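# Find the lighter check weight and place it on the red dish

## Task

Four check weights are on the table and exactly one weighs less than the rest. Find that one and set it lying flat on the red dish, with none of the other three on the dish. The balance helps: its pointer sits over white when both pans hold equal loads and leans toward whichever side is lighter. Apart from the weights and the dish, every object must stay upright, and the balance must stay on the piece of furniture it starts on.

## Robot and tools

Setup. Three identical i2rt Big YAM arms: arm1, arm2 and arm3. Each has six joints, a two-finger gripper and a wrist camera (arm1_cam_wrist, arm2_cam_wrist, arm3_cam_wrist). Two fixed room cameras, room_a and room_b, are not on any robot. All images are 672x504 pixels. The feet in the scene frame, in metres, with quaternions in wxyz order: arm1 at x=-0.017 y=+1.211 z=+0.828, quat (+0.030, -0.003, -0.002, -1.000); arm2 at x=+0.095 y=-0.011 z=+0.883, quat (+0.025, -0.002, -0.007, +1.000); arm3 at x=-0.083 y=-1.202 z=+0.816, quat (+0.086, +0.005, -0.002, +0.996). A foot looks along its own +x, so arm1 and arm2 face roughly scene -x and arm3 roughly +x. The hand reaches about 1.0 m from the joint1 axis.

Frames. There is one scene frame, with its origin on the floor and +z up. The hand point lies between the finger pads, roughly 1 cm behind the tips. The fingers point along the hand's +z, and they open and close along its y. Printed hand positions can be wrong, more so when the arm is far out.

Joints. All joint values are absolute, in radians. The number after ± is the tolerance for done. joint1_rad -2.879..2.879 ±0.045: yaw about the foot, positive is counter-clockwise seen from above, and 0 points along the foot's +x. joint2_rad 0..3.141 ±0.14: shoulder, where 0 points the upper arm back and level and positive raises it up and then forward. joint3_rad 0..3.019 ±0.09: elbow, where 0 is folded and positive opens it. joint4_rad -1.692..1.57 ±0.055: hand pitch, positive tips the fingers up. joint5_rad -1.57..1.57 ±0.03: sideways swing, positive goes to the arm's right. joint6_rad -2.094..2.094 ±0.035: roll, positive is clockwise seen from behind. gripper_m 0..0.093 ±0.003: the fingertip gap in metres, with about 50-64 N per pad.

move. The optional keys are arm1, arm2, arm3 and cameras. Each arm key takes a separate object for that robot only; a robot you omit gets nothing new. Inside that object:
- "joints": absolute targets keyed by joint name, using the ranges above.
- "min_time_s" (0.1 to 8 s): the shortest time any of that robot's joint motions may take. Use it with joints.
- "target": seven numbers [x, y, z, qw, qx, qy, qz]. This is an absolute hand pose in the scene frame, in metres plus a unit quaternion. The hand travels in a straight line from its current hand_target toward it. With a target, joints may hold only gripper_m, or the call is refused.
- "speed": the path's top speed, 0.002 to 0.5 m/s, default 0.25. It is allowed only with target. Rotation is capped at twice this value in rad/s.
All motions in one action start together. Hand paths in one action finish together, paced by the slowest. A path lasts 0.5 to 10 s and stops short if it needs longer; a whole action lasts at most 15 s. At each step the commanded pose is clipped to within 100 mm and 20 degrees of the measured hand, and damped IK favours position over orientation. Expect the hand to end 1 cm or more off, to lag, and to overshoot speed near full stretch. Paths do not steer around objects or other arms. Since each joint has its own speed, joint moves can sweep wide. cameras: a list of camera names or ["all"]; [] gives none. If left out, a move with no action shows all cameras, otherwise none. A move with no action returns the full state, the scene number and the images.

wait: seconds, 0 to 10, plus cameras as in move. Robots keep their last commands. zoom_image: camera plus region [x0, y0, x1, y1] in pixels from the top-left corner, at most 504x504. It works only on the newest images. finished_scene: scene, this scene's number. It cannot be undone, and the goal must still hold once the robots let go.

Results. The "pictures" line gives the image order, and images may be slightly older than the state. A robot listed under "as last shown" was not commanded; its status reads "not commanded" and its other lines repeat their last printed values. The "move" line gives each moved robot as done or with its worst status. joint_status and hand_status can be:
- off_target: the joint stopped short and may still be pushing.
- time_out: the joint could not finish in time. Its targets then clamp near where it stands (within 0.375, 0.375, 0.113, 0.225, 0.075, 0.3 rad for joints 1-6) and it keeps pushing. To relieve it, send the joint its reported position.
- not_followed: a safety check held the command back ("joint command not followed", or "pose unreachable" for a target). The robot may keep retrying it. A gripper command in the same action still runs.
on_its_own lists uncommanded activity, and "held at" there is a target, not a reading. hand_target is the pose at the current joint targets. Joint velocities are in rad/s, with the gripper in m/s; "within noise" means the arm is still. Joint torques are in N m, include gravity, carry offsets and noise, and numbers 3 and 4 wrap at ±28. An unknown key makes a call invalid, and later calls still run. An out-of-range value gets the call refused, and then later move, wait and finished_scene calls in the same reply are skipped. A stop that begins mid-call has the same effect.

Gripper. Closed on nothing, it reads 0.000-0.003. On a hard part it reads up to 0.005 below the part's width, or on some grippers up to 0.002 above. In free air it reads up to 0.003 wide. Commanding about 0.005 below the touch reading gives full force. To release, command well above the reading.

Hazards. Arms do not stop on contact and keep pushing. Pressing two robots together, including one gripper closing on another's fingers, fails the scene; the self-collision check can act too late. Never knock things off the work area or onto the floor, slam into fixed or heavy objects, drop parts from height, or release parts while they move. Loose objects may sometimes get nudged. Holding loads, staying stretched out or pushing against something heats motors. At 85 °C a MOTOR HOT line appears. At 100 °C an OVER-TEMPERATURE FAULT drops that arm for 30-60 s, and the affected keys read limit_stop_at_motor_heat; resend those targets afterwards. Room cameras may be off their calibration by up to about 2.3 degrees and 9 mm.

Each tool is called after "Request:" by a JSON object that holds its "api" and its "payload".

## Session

Request:
{"api": "move", "payload": {}}

Request:
{"api": "zoom_image", "payload": {"camera": "room_a", "region": [280, 200, 370, 290]}}

Request:
{"api": "zoom_image", "payload": {"camera": "room_b", "region": [410, 200, 510, 310]}}

Request:
{"api": "zoom_image", "payload": {"camera": "room_b", "region": [170, 230, 340, 400]}}

Request:
{"api": "zoom_image", "payload": {"camera": "room_a", "region": [400, 190, 640, 340]}}

Scene clock: 0.00 s.
Joint torques (N m): no reading
Heat: arm1: hottest joint2_rad 35 °C; arm2: hottest joint2_rad 29 °C; arm3: hottest joint2_rad 34 °C.
Joint velocities: within noise
arm1.joint_positions: joint1_rad=+0.776 joint2_rad=+0.602 joint3_rad=+1.507 joint4_rad=-1.261 joint5_rad=+0.098 joint6_rad=+0.607 gripper_m=+0.09396
arm1.joint_status: not commanded
arm1.hand: x=-0.1701 y=+1.0660 z=+1.4453 quat_wxyz=(-0.349, -0.815, -0.066, +0.458) (m; scene frame)
arm1.hand_target: x=-0.1672 y=+1.0692 z=+1.4585 quat_wxyz=(-0.357, -0.807, -0.065, +0.467) (m; scene frame)
arm1.hand_status: not commanded
arm2.joint_positions: joint1_rad=+0.021 joint2_rad=+0.603 joint3_rad=+1.379 joint4_rad=-1.633 joint5_rad=-0.031 joint6_rad=+0.148 gripper_m=+0.09396
arm2.joint_status: not commanded
arm2.hand: x=-0.0901 y=-0.0176 z=+1.3638 quat_wxyz=(+0.028, +0.934, -0.076, -0.347) (m; scene frame)
arm2.hand_target: x=-0.0886 y=-0.0177 z=+1.3731 quat_wxyz=(+0.029, +0.930, -0.075, -0.358) (m; scene frame)
arm2.hand_status: not commanded
arm3.joint_positions: joint1_rad=+0.525 joint2_rad=+0.628 joint3_rad=+1.422 joint4_rad=-1.611 joint5_rad=-0.278 joint6_rad=-0.485 gripper_m=+0.09396
arm3.joint_status: not commanded
arm3.hand: x=-0.2389 y=-1.3139 z=+1.3216 quat_wxyz=(+0.100, +0.819, +0.423, -0.375) (m; scene frame)
arm3.hand_target: x=-0.2372 y=-1.3133 z=+1.3293 quat_wxyz=(+0.099, +0.815, +0.422, -0.384) (m; scene frame)
arm3.hand_status: not commanded
pictures: arm1_cam_wrist, arm2_cam_wrist, arm3_cam_wrist, room_a, room_b
camera_calibration:
arm1_cam_wrist: T_world_to_cam=[[-0.426578, 0.750242, -0.505142, -0.142259], [0.876534, 0.205232, -0.435395, 0.562627], [-0.22298, -0.628504, -0.74516, 1.8366], [0, 0, 0, 1]] pos_world=[-0.144322, 1.14557, 1.54166]
arm2_cam_wrist: T_world_to_cam=[[0.114776, 0.987548, -0.107587, 0.175562], [0.988832, -0.123942, -0.0827592, 0.205023], [-0.0950631, -0.0968864, -0.990745, 1.46502], [0, 0, 0, 1]] pos_world=[-0.0836141, -0.00602373, 1.48732]
arm3_cam_wrist: T_world_to_cam=[[-0.763962, 0.629021, 0.143855, 0.455582], [0.608574, 0.776494, -0.163383, 1.38403], [-0.214474, -0.0372722, -0.976018, 1.31615], [0, 0, 0, 1]] pos_world=[-0.211956, -1.3122, 1.44517]

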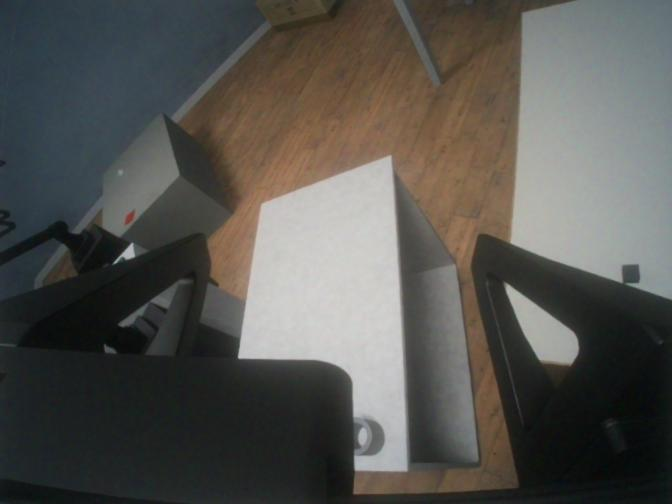

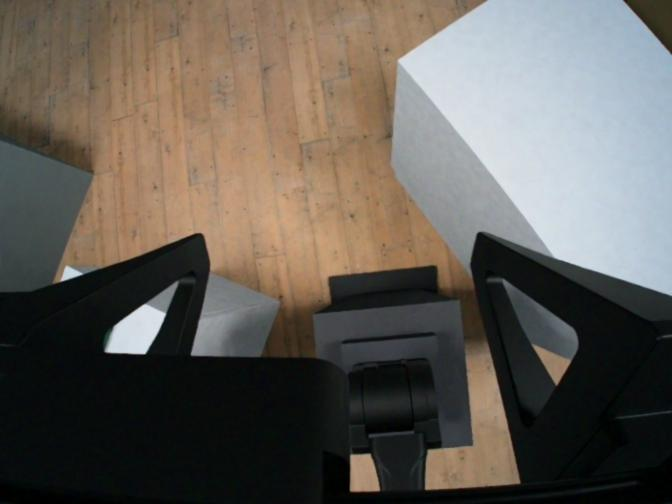

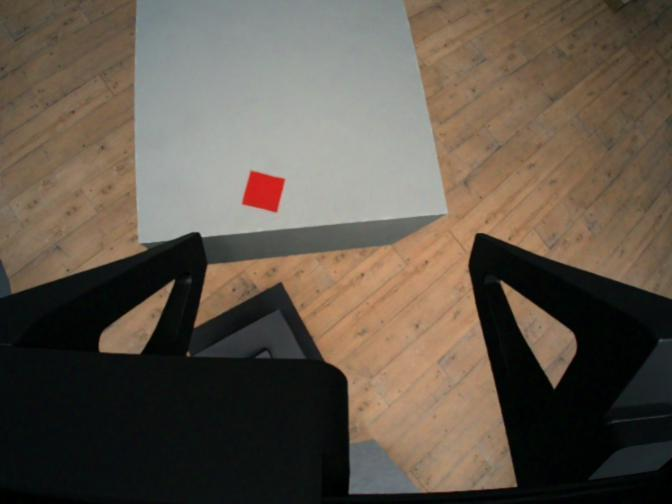

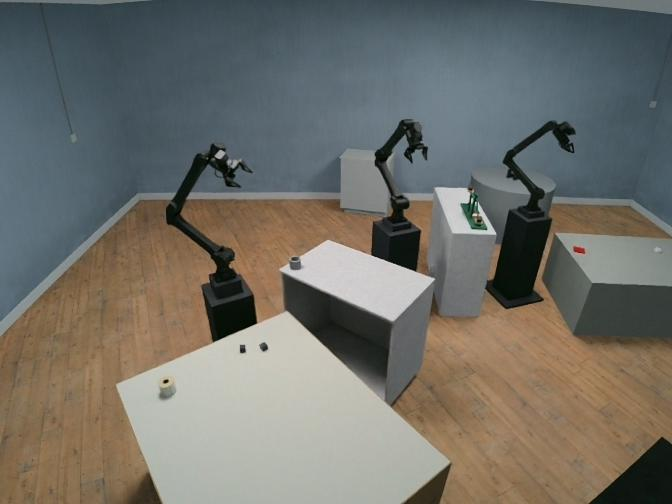

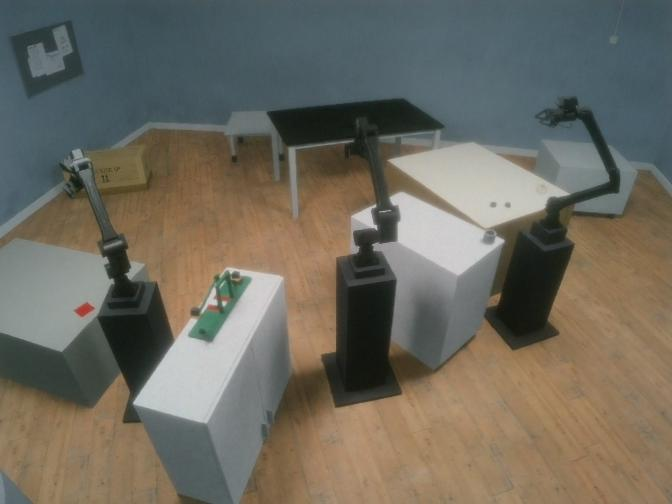

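Scaled by 5.600 from the camera's 672x504 image, which has a finer 960x720 frame.

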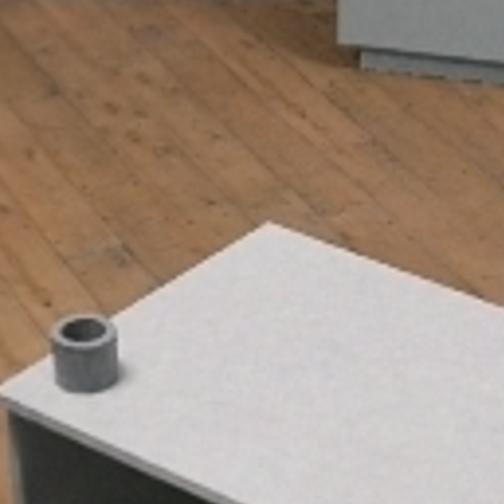

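Scaled by 4.582 from the camera's 672x504 image, which has a finer 960x720 frame.

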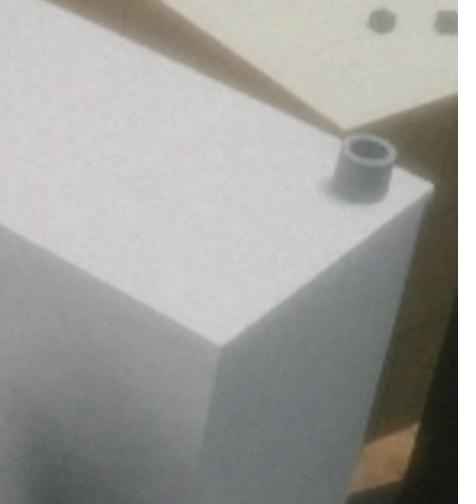

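Scaled by 2.965 from the camera's 672x504 image, which has a finer 960x720 frame.

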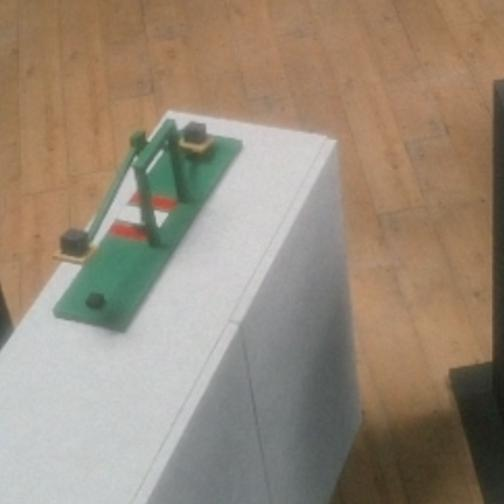

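Scaled by 2.100 from the camera's 672x504 image, which has a finer 960x720 frame.

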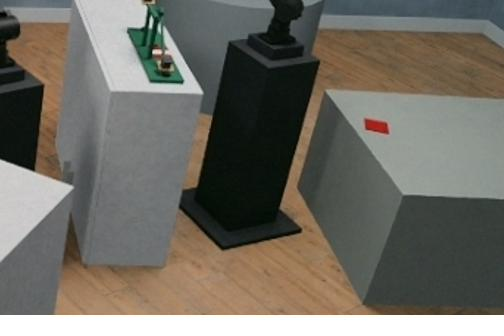

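Request:
{"api": "move", "payload": {"arm3": {"joints":{"joint1_rad":-2.1,"joint2_rad":1.2,"joint3_rad":1.6,"joint4_rad":-1.5,"joint5_rad":0,"joint6_rad":0}}, "cameras": ["arm3_cam_wrist","room_a","room_b"]}}

Request:
{"api": "zoom_image", "payload": {"camera": "room_a", "region": [440, 170, 510, 240]}}

Scene clock: 3.10 s.
Joint torques (N m): arm1=[-0.32 3.14 10.06 2.19 0.08 -0.13] | arm2=[1.44 2.02 10.73 1.74 -0.02 0.08] | arm3=[-1.49 -10.11 9.25 1.22 0.03 0.03]
Heat: arm1: hottest joint2_rad 35 °C; arm2: hottest joint2_rad 29 °C; arm3: hottest joint2_rad 34 °C.
move: arm3 done
Joint velocities: within noise
arm1, arm2: as last shown
arm3.joint_positions: joint1_rad=-2.094 joint2_rad=+1.215 joint3_rad=+1.586 joint4_rad=-1.498 joint5_rad=+0.000 joint6_rad=-0.008 gripper_m=+0.09398
arm3.joint_status: all done
arm3.hand: x=+0.1876 y=-0.8849 z=+1.2396 quat_wxyz=(-0.197, +0.416, -0.883, -0.097) (m; scene frame)
arm3.hand_target: x=+0.1870 y=-0.8894 z=+1.2515 quat_wxyz=(-0.209, +0.409, -0.883, -0.103) (m; scene frame)
arm3.hand_status: not commanded
pictures: arm3_cam_wrist, room_a, room_b
camera_calibration:
arm3_cam_wrist: T_world_to_cam=[[0.765713, -0.643052, -0.0129702, -0.694813], [-0.6313, -0.755272, 0.176138, -0.765755], [-0.123062, -0.126683, -0.98428, 1.25761], [0, 0, 0, 1]] pos_world=[0.20337, -0.865836, 1.36371]

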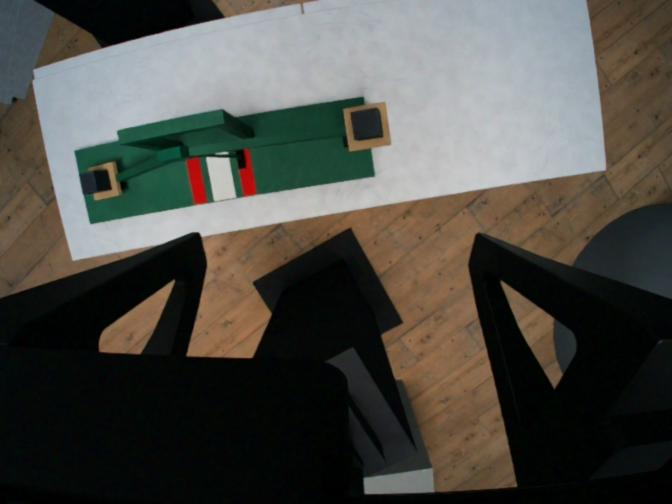

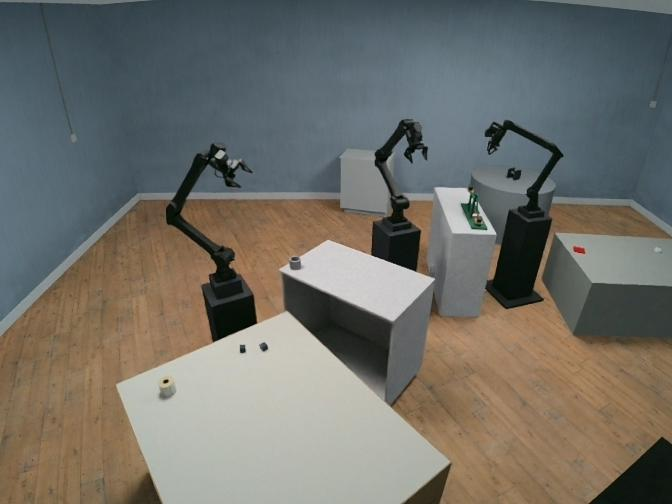

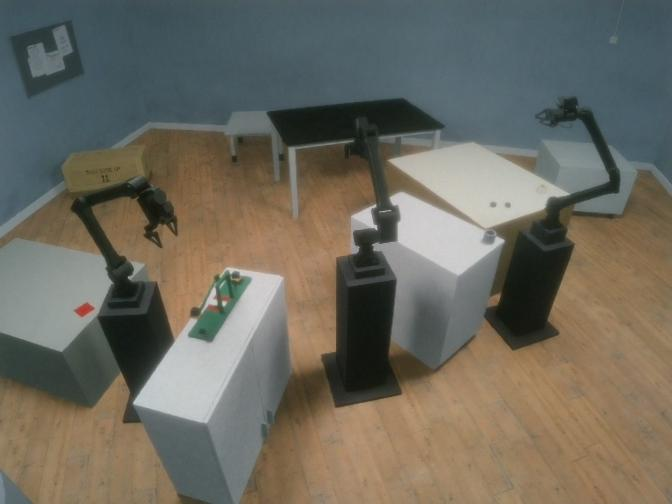

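Scaled by 7.200 from the camera's 672x504 image, which has a finer 960x720 frame.

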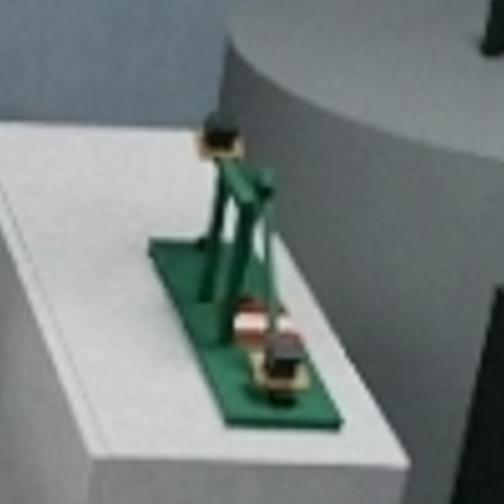

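Request:
{"api": "zoom_image", "payload": {"camera": "arm3_cam_wrist", "region": [320, 80, 410, 170]}}

Scaled by 5.600 from the camera's 672x504 image, which has a finer 960x720 frame.

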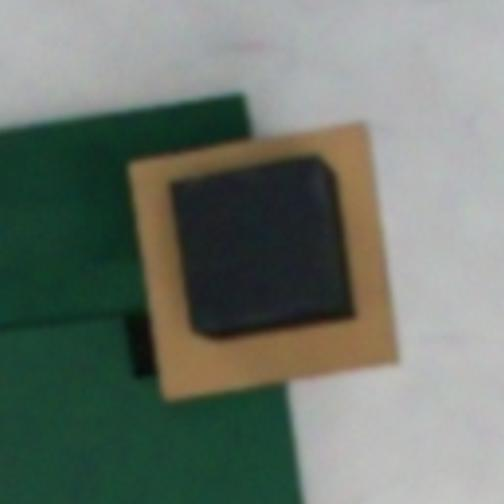

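Request:
{"api": "move", "payload": {"arm3": {"target":[0.24,-0.875,1.05,0.2095,-0.4857,0.841,0.121],"speed":0.3}, "cameras": ["arm3_cam_wrist","room_a"]}}

Request:
{"api": "zoom_image", "payload": {"camera": "room_a", "region": [440, 140, 540, 240]}}

Scene clock: 5.67 s.
Joint torques (N m): arm1=[-0.03 3.02 9.81 2.11 0.13 -0.13] | arm2=[1.55 2.32 10.74 1.78 -0.04 0.08] | arm3=[-1.67 -9.29 8.77 1.8 -0.2 -0.11]
Heat: arm1: hottest joint2_rad 35 °C; arm2: hottest joint2_rad 29 °C; arm3: hottest joint2_rad 34 °C.
move: arm3 done
Joint velocities: within noise
arm1, arm2: as last shown
arm3.joint_positions: joint1_rad=-2.215 joint2_rad=+1.241 joint3_rad=+1.104 joint4_rad=-0.961 joint5_rad=-0.127 joint6_rad=-0.262 gripper_m=+0.09398
arm3.joint_status: not commanded
arm3.hand: x=+0.2349 y=-0.8759 z=+1.0545 quat_wxyz=(-0.209, +0.484, -0.841, -0.121) (m; scene frame)
arm3.hand_target: x=+0.2399 y=-0.8750 z=+1.0500 quat_wxyz=(-0.209, +0.485, -0.840, -0.121) (m; scene frame)
arm3.hand_status: done (0.007 m and 0.1 deg from the pose sent, 0.197 m and 9.8 deg at the start)
pictures: arm3_cam_wrist, room_a
camera_calibration:
arm3_cam_wrist: T_world_to_cam=[[0.860233, -0.50985, -0.00724408, -0.639286], [-0.504679, -0.853365, 0.130642, -0.764237], [-0.0727898, -0.108727, -0.991403, 1.09384], [0, 0, 0, 1]] pos_world=[0.243861, -0.859183, 1.17964]

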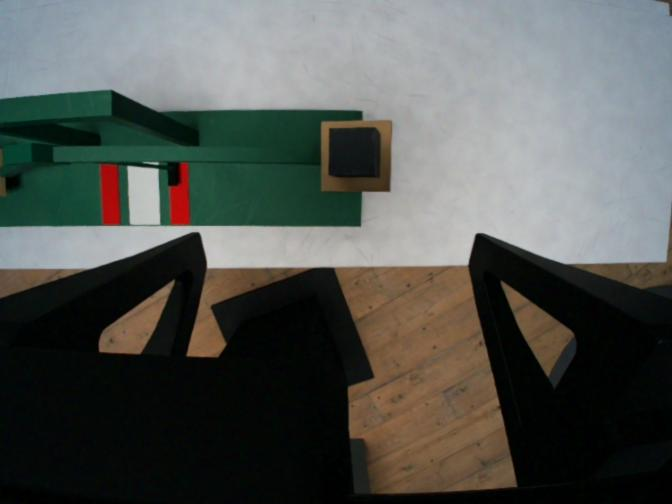

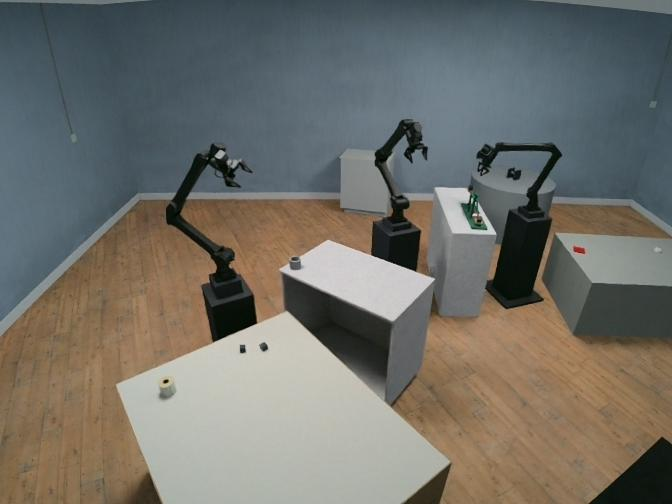

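Scaled by 5.040 from the camera's 672x504 image, which has a finer 960x720 frame.

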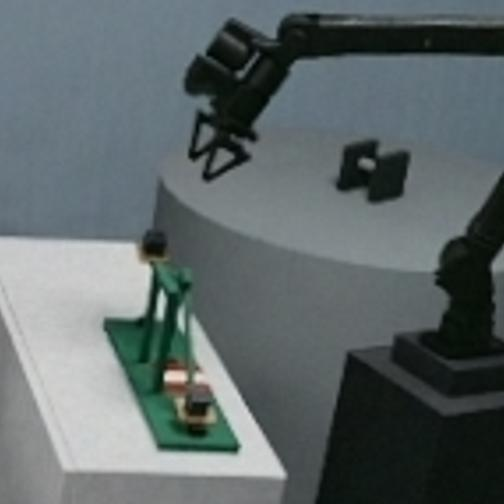

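Request:
{"api": "move", "payload": {"arm3": {"target":[0.254,-0.863,0.97,0.2095,-0.4857,0.841,0.121],"speed":0.2}, "cameras": ["arm3_cam_wrist","room_a","room_b"]}}

Request:
{"api": "zoom_image", "payload": {"camera": "room_a", "region": [450, 160, 510, 220]}}

Request:
{"api": "zoom_image", "payload": {"camera": "arm3_cam_wrist", "region": [280, 120, 420, 260]}}

Scene clock: 7.30 s.
Joint torques (N m): arm1=[0.03 3.43 9.99 2.15 0.11 -0.14] | arm2=[1.38 2.32 10.67 1.77 -0.03 0.1] | arm3=[-1.67 -10.4 8.51 1.89 -0.19 -0.13]
Heat: arm1: hottest joint2_rad 35 °C; arm2: hottest joint2_rad 29 °C; arm3: hottest joint2_rad 34 °C.
move: arm3 done
Joint velocities: within noise
arm1, arm2: as last shown
arm3.joint_positions: joint1_rad=-2.218 joint2_rad=+1.346 joint3_rad=+0.983 joint4_rad=-0.735 joint5_rad=-0.129 joint6_rad=-0.266 gripper_m=+0.09398
arm3.joint_status: not commanded
arm3.hand: x=+0.2488 y=-0.8636 z=+0.9746 quat_wxyz=(-0.209, +0.485, -0.841, -0.121) (m; scene frame)
arm3.hand_target: x=+0.2539 y=-0.8630 z=+0.9701 quat_wxyz=(-0.209, +0.485, -0.840, -0.121) (m; scene frame)
arm3.hand_status: done (0.007 m and 0.1 deg from the pose sent, 0.088 m and 0.2 deg at the start)
pictures: arm3_cam_wrist, room_a, room_b
camera_calibration:
arm3_cam_wrist: T_world_to_cam=[[0.86064, -0.509162, -0.00733806, -0.64492], [-0.50397, -0.85375, 0.130866, -0.736956], [-0.0728966, -0.10893, -0.991373, 1.01681], [0, 0, 0, 1]] pos_world=[0.257762, -0.846784, 1.09974]

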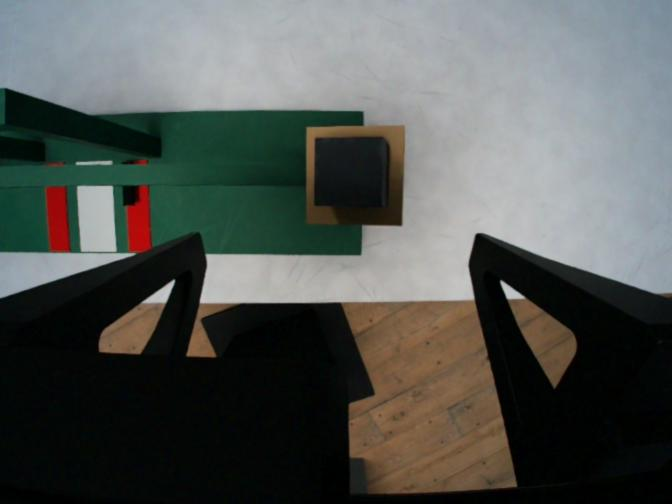

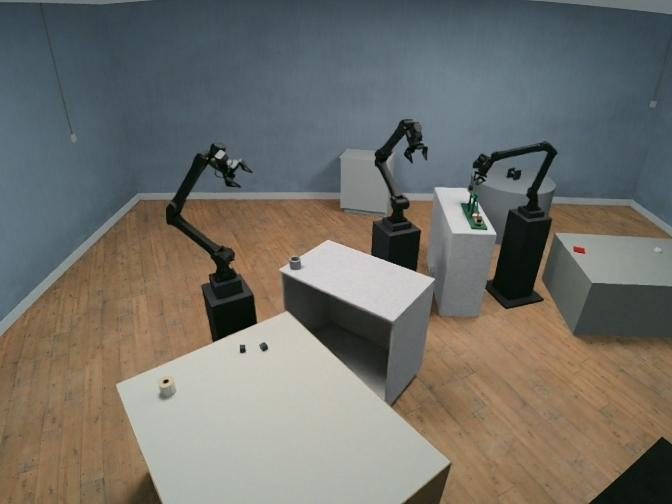

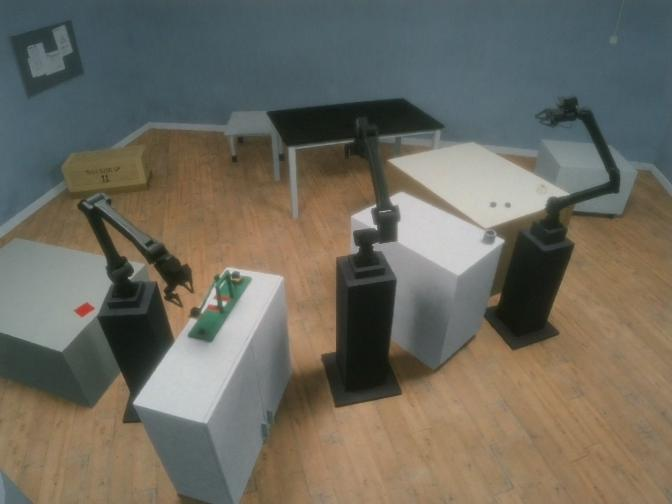

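Scaled by 8.400 from the camera's 672x504 image, which has a finer 960x720 frame.

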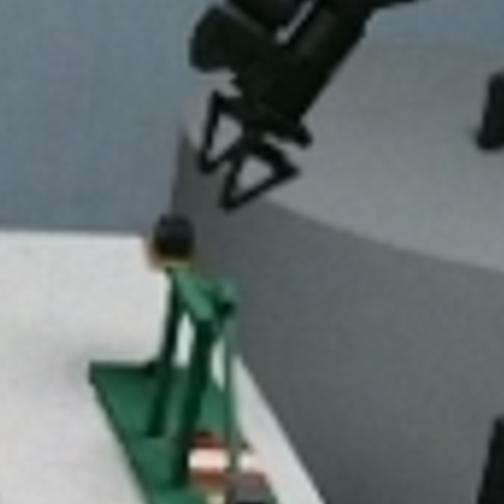

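Scaled by 3.600 from the camera's 672x504 image, which has a finer 960x720 frame.

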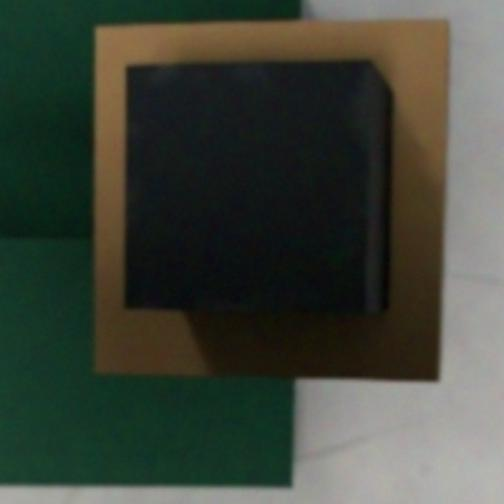

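Request:
{"api": "move", "payload": {"arm3": {"target":[0.270,-0.839,0.917,0.2095,-0.4857,0.841,0.121],"speed":0.1}, "cameras": ["arm3_cam_wrist","room_a","room_b"]}}

Request:
{"api": "zoom_image", "payload": {"camera": "room_a", "region": [450, 160, 510, 220]}}

Request:
{"api": "zoom_image", "payload": {"camera": "room_b", "region": [160, 250, 250, 350]}}

Scene clock: 9.00 s.
Joint torques (N m): arm1=[-0.38 2.67 10.09 2.26 0.09 -0.14] | arm2=[1.38 2.32 10.74 1.76 -0.03 0.09] | arm3=[-0.32 -11.34 7.9 1.83 0.03 0]
Heat: arm1: hottest joint2_rad 35 °C; arm2: hottest joint2_rad 29 °C; arm3: hottest joint2_rad 34 °C.
move: arm3 off_target
Joint velocities: within noise
arm1, arm2: as last shown
arm3.joint_positions: joint1_rad=-2.218 joint2_rad=+1.475 joint3_rad=+0.973 joint4_rad=-0.585 joint5_rad=-0.128 joint6_rad=-0.266 gripper_m=+0.09398
arm3.joint_status: not commanded
arm3.hand: x=+0.2704 y=-0.8429 z=+0.9272 quat_wxyz=(-0.215, +0.484, -0.839, -0.122) (m; scene frame)
arm3.hand_target: x=+0.2697 y=-0.8393 z=+0.9171 quat_wxyz=(-0.209, +0.485, -0.840, -0.121) (m; scene frame)
arm3.hand_status: off_target (0.011 m and 0.7 deg from the pose sent, 0.066 m and 0.1 deg at the start)
pictures: arm3_cam_wrist, room_a, room_b
camera_calibration:
arm3_cam_wrist: T_world_to_cam=[[0.860434, -0.509551, -0.00331357, -0.657322], [-0.505541, -0.854442, 0.119822, -0.692057], [-0.0638865, -0.101424, -0.99279, 0.978736], [0, 0, 0, 1]] pos_world=[0.278248, -0.826995, 1.05242]

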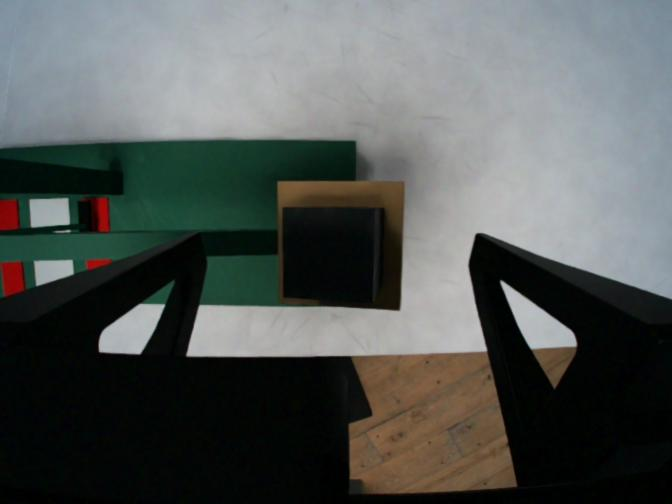

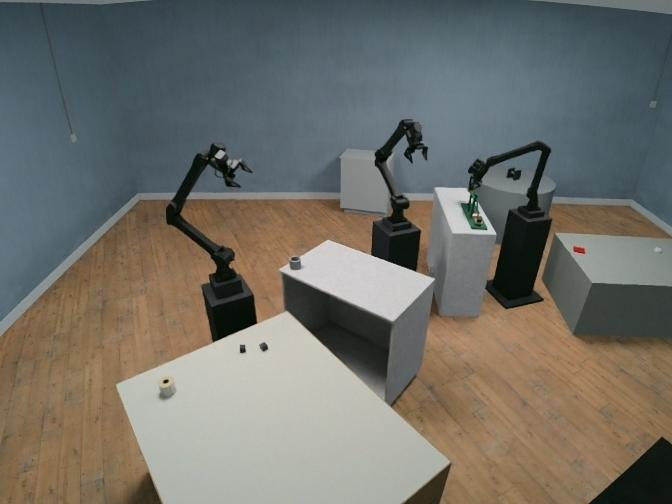

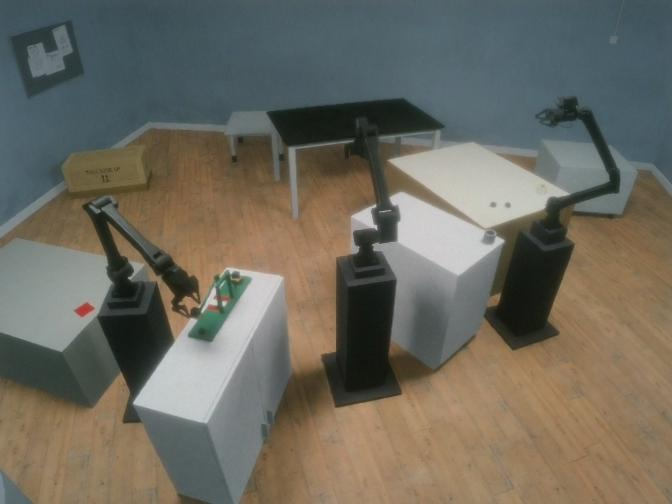

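Scaled by 8.400 from the camera's 672x504 image, which has a finer 960x720 frame.

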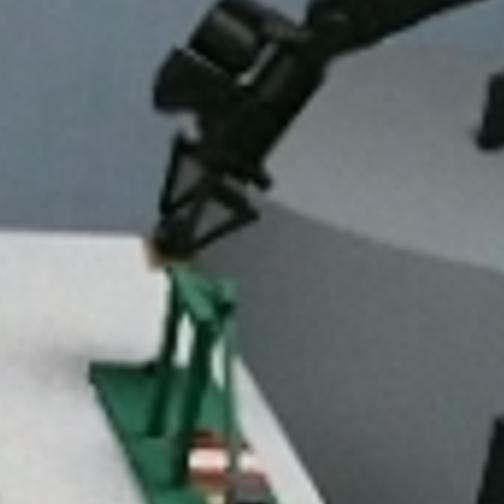

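Scaled by 5.040 from the camera's 672x504 image, which has a finer 960x720 frame.

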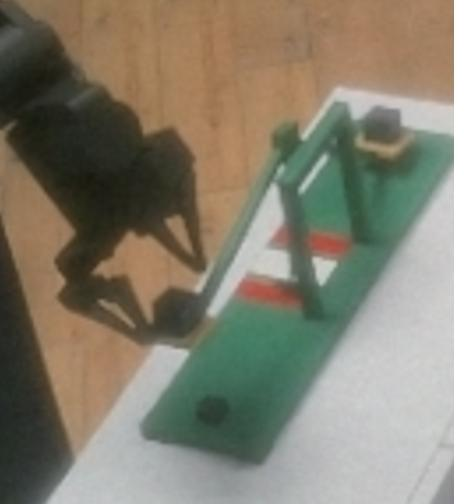

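Request:
{"api": "move", "payload": {"arm3": {"target":[0.268,-0.841,0.904,0.2095,-0.4857,0.841,0.121],"speed":0.05}, "cameras": ["arm3_cam_wrist","room_a","room_b"]}}

Request:
{"api": "zoom_image", "payload": {"camera": "room_b", "region": [160, 250, 250, 350]}}

Scene clock: 10.43 s.
Joint torques (N m): arm1=[-0.32 3.14 9.98 2.18 0.11 -0.13] | arm2=[1.32 2.26 10.74 1.77 -0.04 0.09] | arm3=[-0.44 -11.05 7.42 1.74 0.02 -0.01]
Heat: arm1: hottest joint2_rad 35 °C; arm2: hottest joint3_rad 30 °C; arm3: hottest joint2_rad 35 °C.
move: arm3 off_target
Joint velocities: within noise
arm1, arm2: as last shown
arm3.joint_positions: joint1_rad=-2.218 joint2_rad=+1.483 joint3_rad=+0.953 joint4_rad=-0.547 joint5_rad=-0.128 joint6_rad=-0.266 gripper_m=+0.09398
arm3.joint_status: not commanded
arm3.hand: x=+0.2701 y=-0.8430 z=+0.9183 quat_wxyz=(-0.219, +0.484, -0.838, -0.123) (m; scene frame)
arm3.hand_target: x=+0.2677 y=-0.8413 z=+0.9044 quat_wxyz=(-0.209, +0.485, -0.840, -0.121) (m; scene frame)
arm3.hand_status: off_target (0.015 m and 1.2 deg from the pose sent, 0.023 m and 0.7 deg at the start)
pictures: arm3_cam_wrist, room_a, room_b
camera_calibration:
arm3_cam_wrist: T_world_to_cam=[[0.860431, -0.509566, -0.000841892, -0.659451], [-0.506315, -0.855124, 0.111392, -0.683903], [-0.0574817, -0.0954191, -0.993776, 0.974148], [0, 0, 0, 1]] pos_world=[0.277138, -0.827904, 1.04371]

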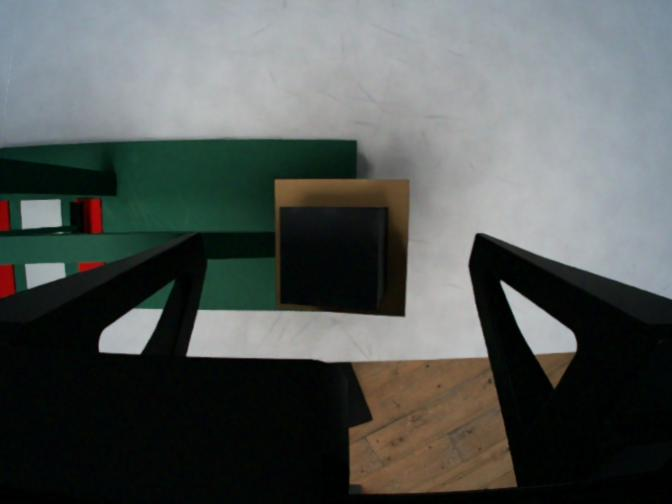

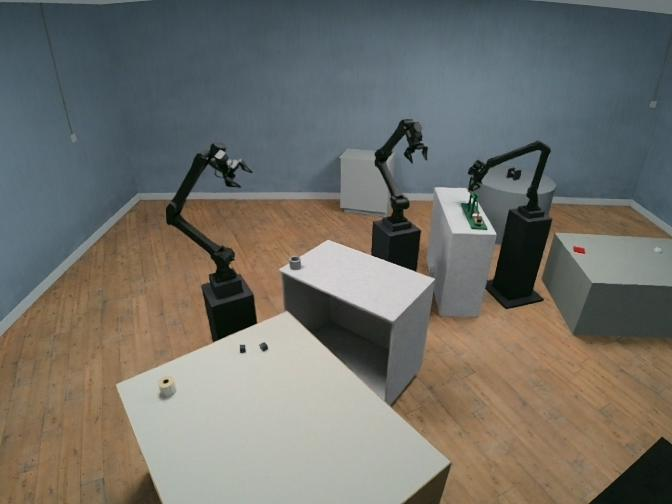

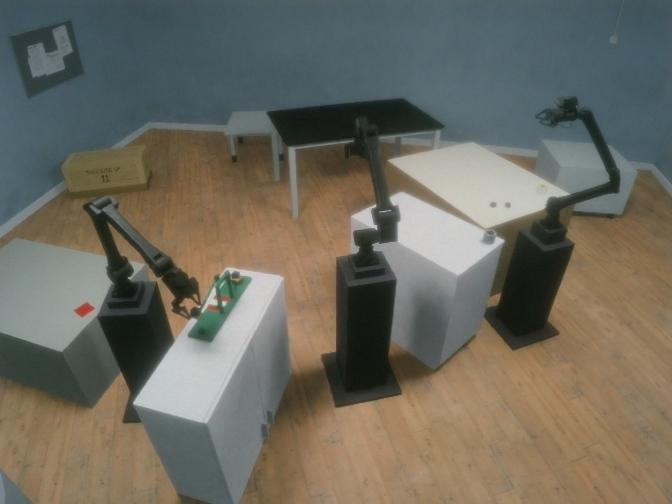

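Scaled by 5.040 from the camera's 672x504 image, which has a finer 960x720 frame.

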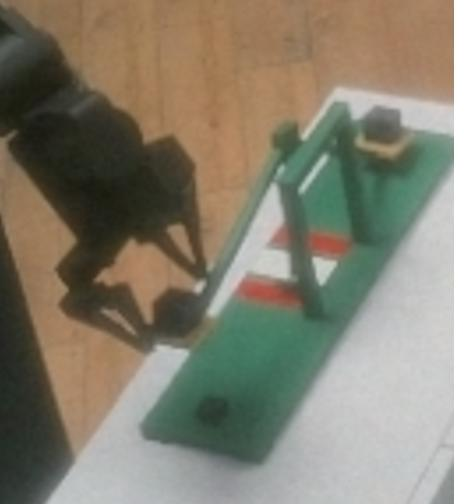

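Request:
{"api": "move", "payload": {"arm3": {"joints":{"gripper_m":0.03}}, "cameras": ["arm3_cam_wrist"]}}

Scene clock: 11.27 s.
Joint torques (N m): arm1=[-0.15 2.67 9.99 2.13 0.08 -0.16] | arm2=[1.44 1.9 10.77 1.7 -0.04 0.09] | arm3=[-0.67 -11.05 7.41 1.83 0.01 0]
Heat: arm1: hottest joint2_rad 35 °C; arm2: hottest joint3_rad 30 °C; arm3: hottest joint2_rad 35 °C.
move: arm3 off_target
Joint velocities: within noise
arm1, arm2: as last shown
arm3.joint_positions: joint1_rad=-2.217 joint2_rad=+1.483 joint3_rad=+0.953 joint4_rad=-0.547 joint5_rad=-0.127 joint6_rad=-0.266 gripper_m=+0.03302
arm3.joint_status: gripper_m off_target (ended at +0.03303, target +0.03000)
arm3.hand: x=+0.2698 y=-0.8428 z=+0.9183 quat_wxyz=(-0.219, +0.484, -0.838, -0.123) (m; scene frame)
arm3.hand_target: x=+0.2678 y=-0.8414 z=+0.9043 quat_wxyz=(-0.209, +0.485, -0.840, -0.121) (m; scene frame)
arm3.hand_status: not commanded
pictures: arm3_cam_wrist
camera_calibration:
arm3_cam_wrist: T_world_to_cam=[[0.860701, -0.509111, -0.000577196, -0.659066], [-0.505878, -0.855362, 0.111552, -0.684369], [-0.0572862, -0.0957212, -0.993758, 0.973827], [0, 0, 0, 1]] pos_world=[0.276838, -0.827704, 1.04371]

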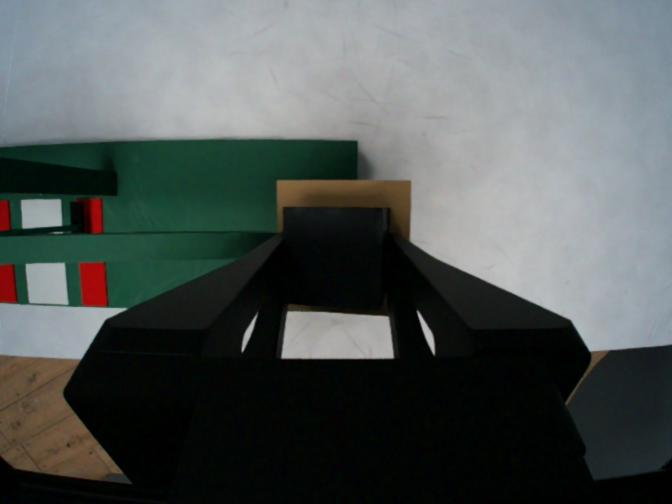

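Request:
{"api": "move", "payload": {"arm3": {"target":[0.262,-0.85,1.06,0.2095,-0.4857,0.841,0.121],"speed":0.2}}}

Request:
{"api": "move", "payload": {"arm3": {"joints":{"joint1_rad":-1.7,"joint2_rad":1.1,"joint3_rad":1.2,"joint4_rad":-1.16}}}}

Request:
{"api": "move", "payload": {"arm3": {"joints":{"joint1_rad":1.0,"joint2_rad":1.1,"joint3_rad":1.15,"joint4_rad":-1.11,"joint5_rad":0,"joint6_rad":0},"min_time_s":3}, "cameras": ["arm3_cam_wrist","room_a","room_b"]}}

Scene clock: 13.10 s.
Joint torques (N m): arm1=[-0.15 3.49 10 2.14 0.12 -0.16] | arm2=[1.44 2.49 10.76 1.78 -0.01 0.07] | arm3=[-0.73 -11.93 12.51 0.99 -0.05 -0.03]
Heat: arm1: hottest joint2_rad 35 °C; arm2: hottest joint3_rad 30 °C; arm3: hottest joint2_rad 35 °C.
move: arm3 off_target
Joint velocities: within noise
arm1, arm2: as last shown
arm3.joint_positions: joint1_rad=-2.217 joint2_rad=+1.338 joint3_rad=+1.152 joint4_rad=-0.959 joint5_rad=-0.127 joint6_rad=-0.266 gripper_m=+0.03296
arm3.joint_status: not commanded
arm3.hand: x=+0.2526 y=-0.8606 z=+1.0342 quat_wxyz=(-0.187, +0.486, -0.846, -0.116) (m; scene frame)
arm3.hand_target: x=+0.2612 y=-0.8508 z=+1.0601 quat_wxyz=(-0.210, +0.485, -0.840, -0.121) (m; scene frame)
arm3.hand_status: off_target (0.029 m and 2.8 deg from the pose sent, 0.142 m and 1.2 deg at the start)
pictures: none

Scene clock: 14.37 s.
Joint torques (N m): arm1=[-0.32 3.02 9.84 2.06 0.1 -0.17] | arm2=[1.55 2.2 10.73 1.83 -0.03 0.1] | arm3=[-0.5 -7.06 11.78 1.13 -0.07 -0.03]
Heat: arm1: hottest joint2_rad 35 °C; arm2: hottest joint3_rad 31 °C; arm3: hottest joint2_rad 35 °C.
move: arm3 done
Joint velocities: within noise
arm1.joint_positions: joint1_rad=+0.776 joint2_rad=+0.602 joint3_rad=+1.507 joint4_rad=-1.261 joint5_rad=+0.098 joint6_rad=+0.607 gripper_m=+0.09396
arm1.joint_status: not commanded
arm1.hand: x=-0.1701 y=+1.0660 z=+1.4453 quat_wxyz=(-0.349, -0.815, -0.066, +0.458) (m; scene frame)
arm1.hand_target: x=-0.1672 y=+1.0692 z=+1.4585 quat_wxyz=(-0.357, -0.807, -0.065, +0.467) (m; scene frame)
arm1.hand_status: not commanded
arm2.joint_positions: joint1_rad=+0.021 joint2_rad=+0.603 joint3_rad=+1.379 joint4_rad=-1.633 joint5_rad=-0.031 joint6_rad=+0.148 gripper_m=+0.09396
arm2.joint_status: not commanded
arm2.hand: x=-0.0901 y=-0.0176 z=+1.3638 quat_wxyz=(+0.028, +0.934, -0.076, -0.347) (m; scene frame)
arm2.hand_target: x=-0.0886 y=-0.0177 z=+1.3731 quat_wxyz=(+0.029, +0.930, -0.075, -0.358) (m; scene frame)
arm2.hand_status: not commanded
arm3.joint_positions: joint1_rad=-1.706 joint2_rad=+1.088 joint3_rad=+1.160 joint4_rad=-1.154 joint5_rad=-0.127 joint6_rad=-0.266 gripper_m=+0.03296
arm3.joint_status: all done
arm3.hand: x=+0.0209 y=-0.8128 z=+1.1248 quat_wxyz=(-0.182, +0.680, -0.688, -0.175) (m; scene frame)
arm3.hand_target: x=+0.0211 y=-0.8044 z=+1.1394 quat_wxyz=(-0.190, +0.680, -0.685, -0.180) (m; scene frame)
arm3.hand_status: not commanded
pictures: none

Scene clock: 17.90 s.
Joint torques (N m): arm1=[-0.44 2.73 10 2.03 0.12 -0.16] | arm2=[1.32 2.14 10.74 1.72 -0.01 0.09] | arm3=[-0.91 -7.12 8.79 1.99 0.16 0.03]
Heat: arm1: hottest joint3_rad 36 °C; arm2: hottest joint3_rad 31 °C; arm3: hottest joint2_rad 35 °C.
move: arm3 done
Joint velocities: within noise
arm1, arm2: as last shown
arm3.joint_positions: joint1_rad=+0.995 joint2_rad=+1.088 joint3_rad=+1.151 joint4_rad=-1.126 joint5_rad=-0.003 joint6_rad=-0.009 gripper_m=+0.03296
arm3.joint_status: all done
arm3.hand: x=-0.3577 y=-1.5026 z=+1.1221 quat_wxyz=(+0.097, +0.884, +0.393, -0.233) (m; scene frame)
arm3.hand_target: x=-0.3602 y=-1.5075 z=+1.1186 quat_wxyz=(+0.097, +0.885, +0.391, -0.234) (m; scene frame)
arm3.hand_status: not commanded
pictures: arm3_cam_wrist, room_a, room_b
camera_calibration:
arm3_cam_wrist: T_world_to_cam=[[-0.733344, 0.679831, 0.0060538, 0.754159], [0.676274, 0.728536, 0.109035, 1.21678], [0.069715, 0.0840543, -0.994019, 1.39317], [0, 0, 0, 1]] pos_world=[-0.366942, -1.51627, 1.2476]

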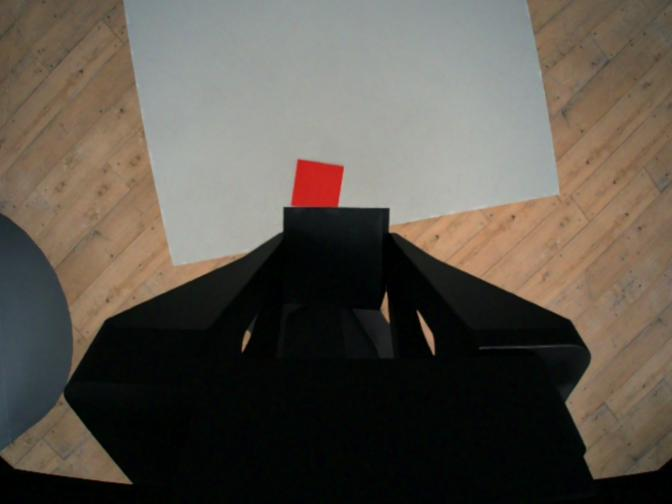

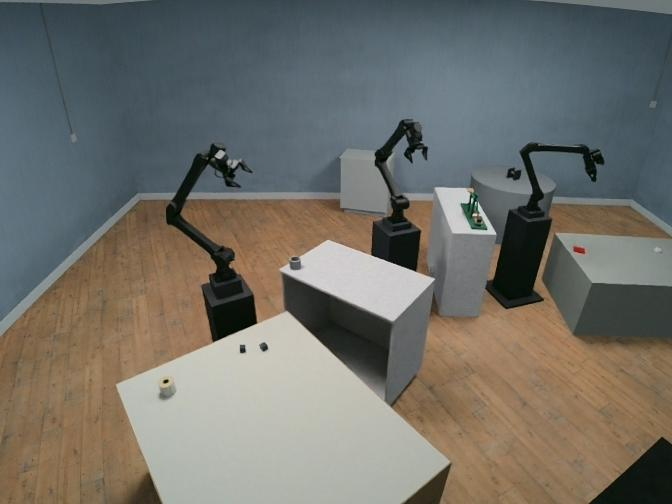

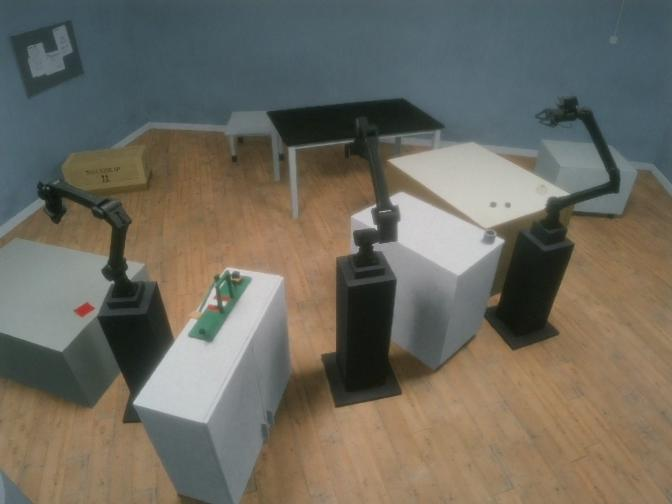

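Request:
{"api": "move", "payload": {"arm3": {"target":[-0.355,-1.55,0.74,0.118,0.8655,0.4218,-0.2433],"speed":0.3}, "cameras": ["arm3_cam_wrist","room_a","room_b"]}}

Request:
{"api": "zoom_image", "payload": {"camera": "room_a", "region": [550, 190, 630, 270]}}

Request:
{"api": "zoom_image", "payload": {"camera": "room_b", "region": [40, 250, 140, 340]}}

Scene clock: 20.73 s.
Joint torques (N m): arm1=[-0.79 2.73 10.1 2.02 0.1 -0.14] | arm2=[1.61 2.37 10.71 1.81 -0.03 0.08] | arm3=[-0.73 -11.05 5.44 2.11 -0.03 0.04]
Heat: arm1: hottest joint3_rad 36 °C; arm2: hottest joint3_rad 32 °C; arm3: hottest joint2_rad 35 °C.
move: arm3 done
Joint velocities: within noise
arm1, arm2: as last shown
arm3.joint_positions: joint1_rad=+1.073 joint2_rad=+1.756 joint3_rad=+0.584 joint4_rad=+0.133 joint5_rad=-0.006 joint6_rad=-0.002 gripper_m=+0.03296
arm3.joint_status: not commanded
arm3.hand: x=-0.3516 y=-1.5403 z=+0.7409 quat_wxyz=(+0.112, +0.867, +0.423, -0.238) (m; scene frame)
arm3.hand_target: x=-0.3548 y=-1.5499 z=+0.7402 quat_wxyz=(+0.118, +0.865, +0.422, -0.243) (m; scene frame)
arm3.hand_status: done (0.010 m and 0.9 deg from the pose sent, 0.385 m and 4.8 deg at the start)
pictures: arm3_cam_wrist, room_a, room_b
camera_calibration:
arm3_cam_wrist: T_world_to_cam=[[-0.781317, 0.624134, 0.0000275794, 0.688409], [0.621742, 0.778318, 0.0875095, 1.35514], [0.0545962, 0.0683898, -0.996164, 0.989177], [0, 0, 0, 1]] pos_world=[-0.358686, -1.55204, 0.866775]

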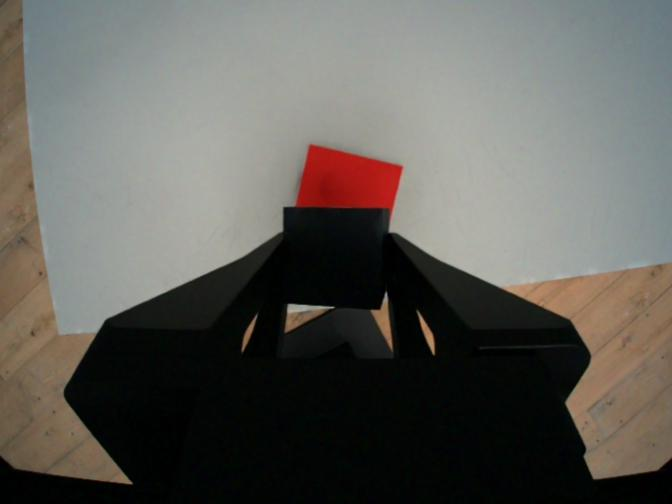

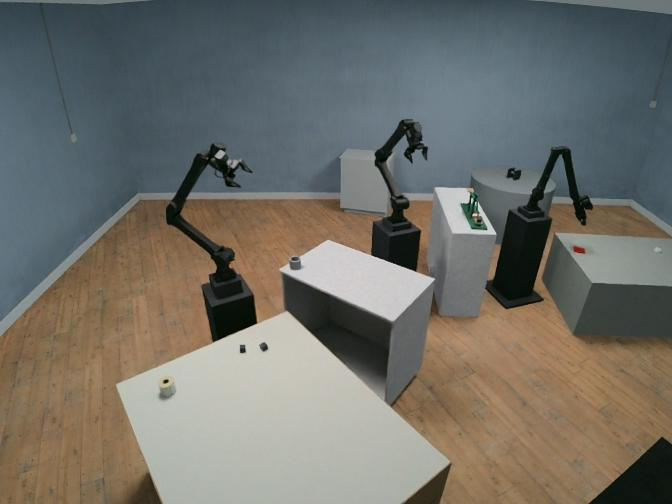

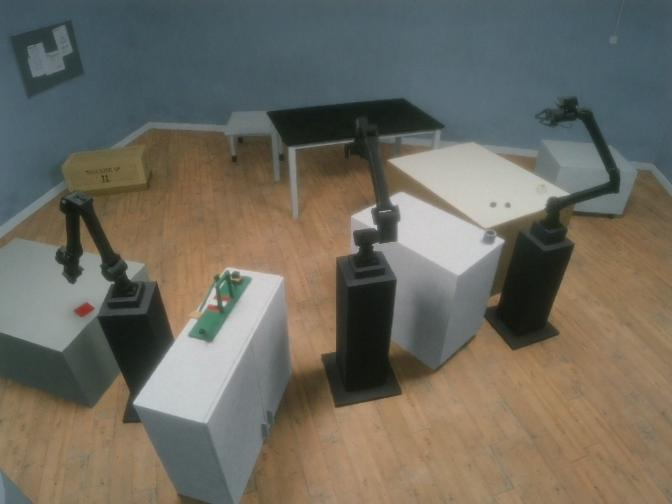

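Scaled by 6.300 from the camera's 672x504 image, which has a finer 960x720 frame.

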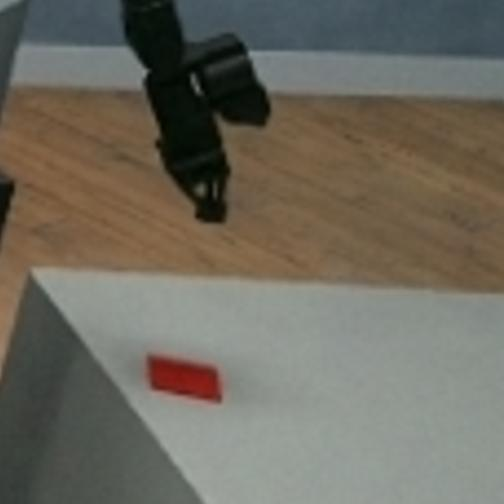

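Scaled by 5.040 from the camera's 672x504 image, which has a finer 960x720 frame.

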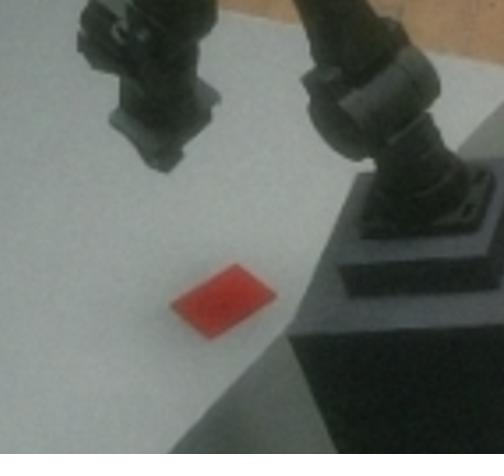

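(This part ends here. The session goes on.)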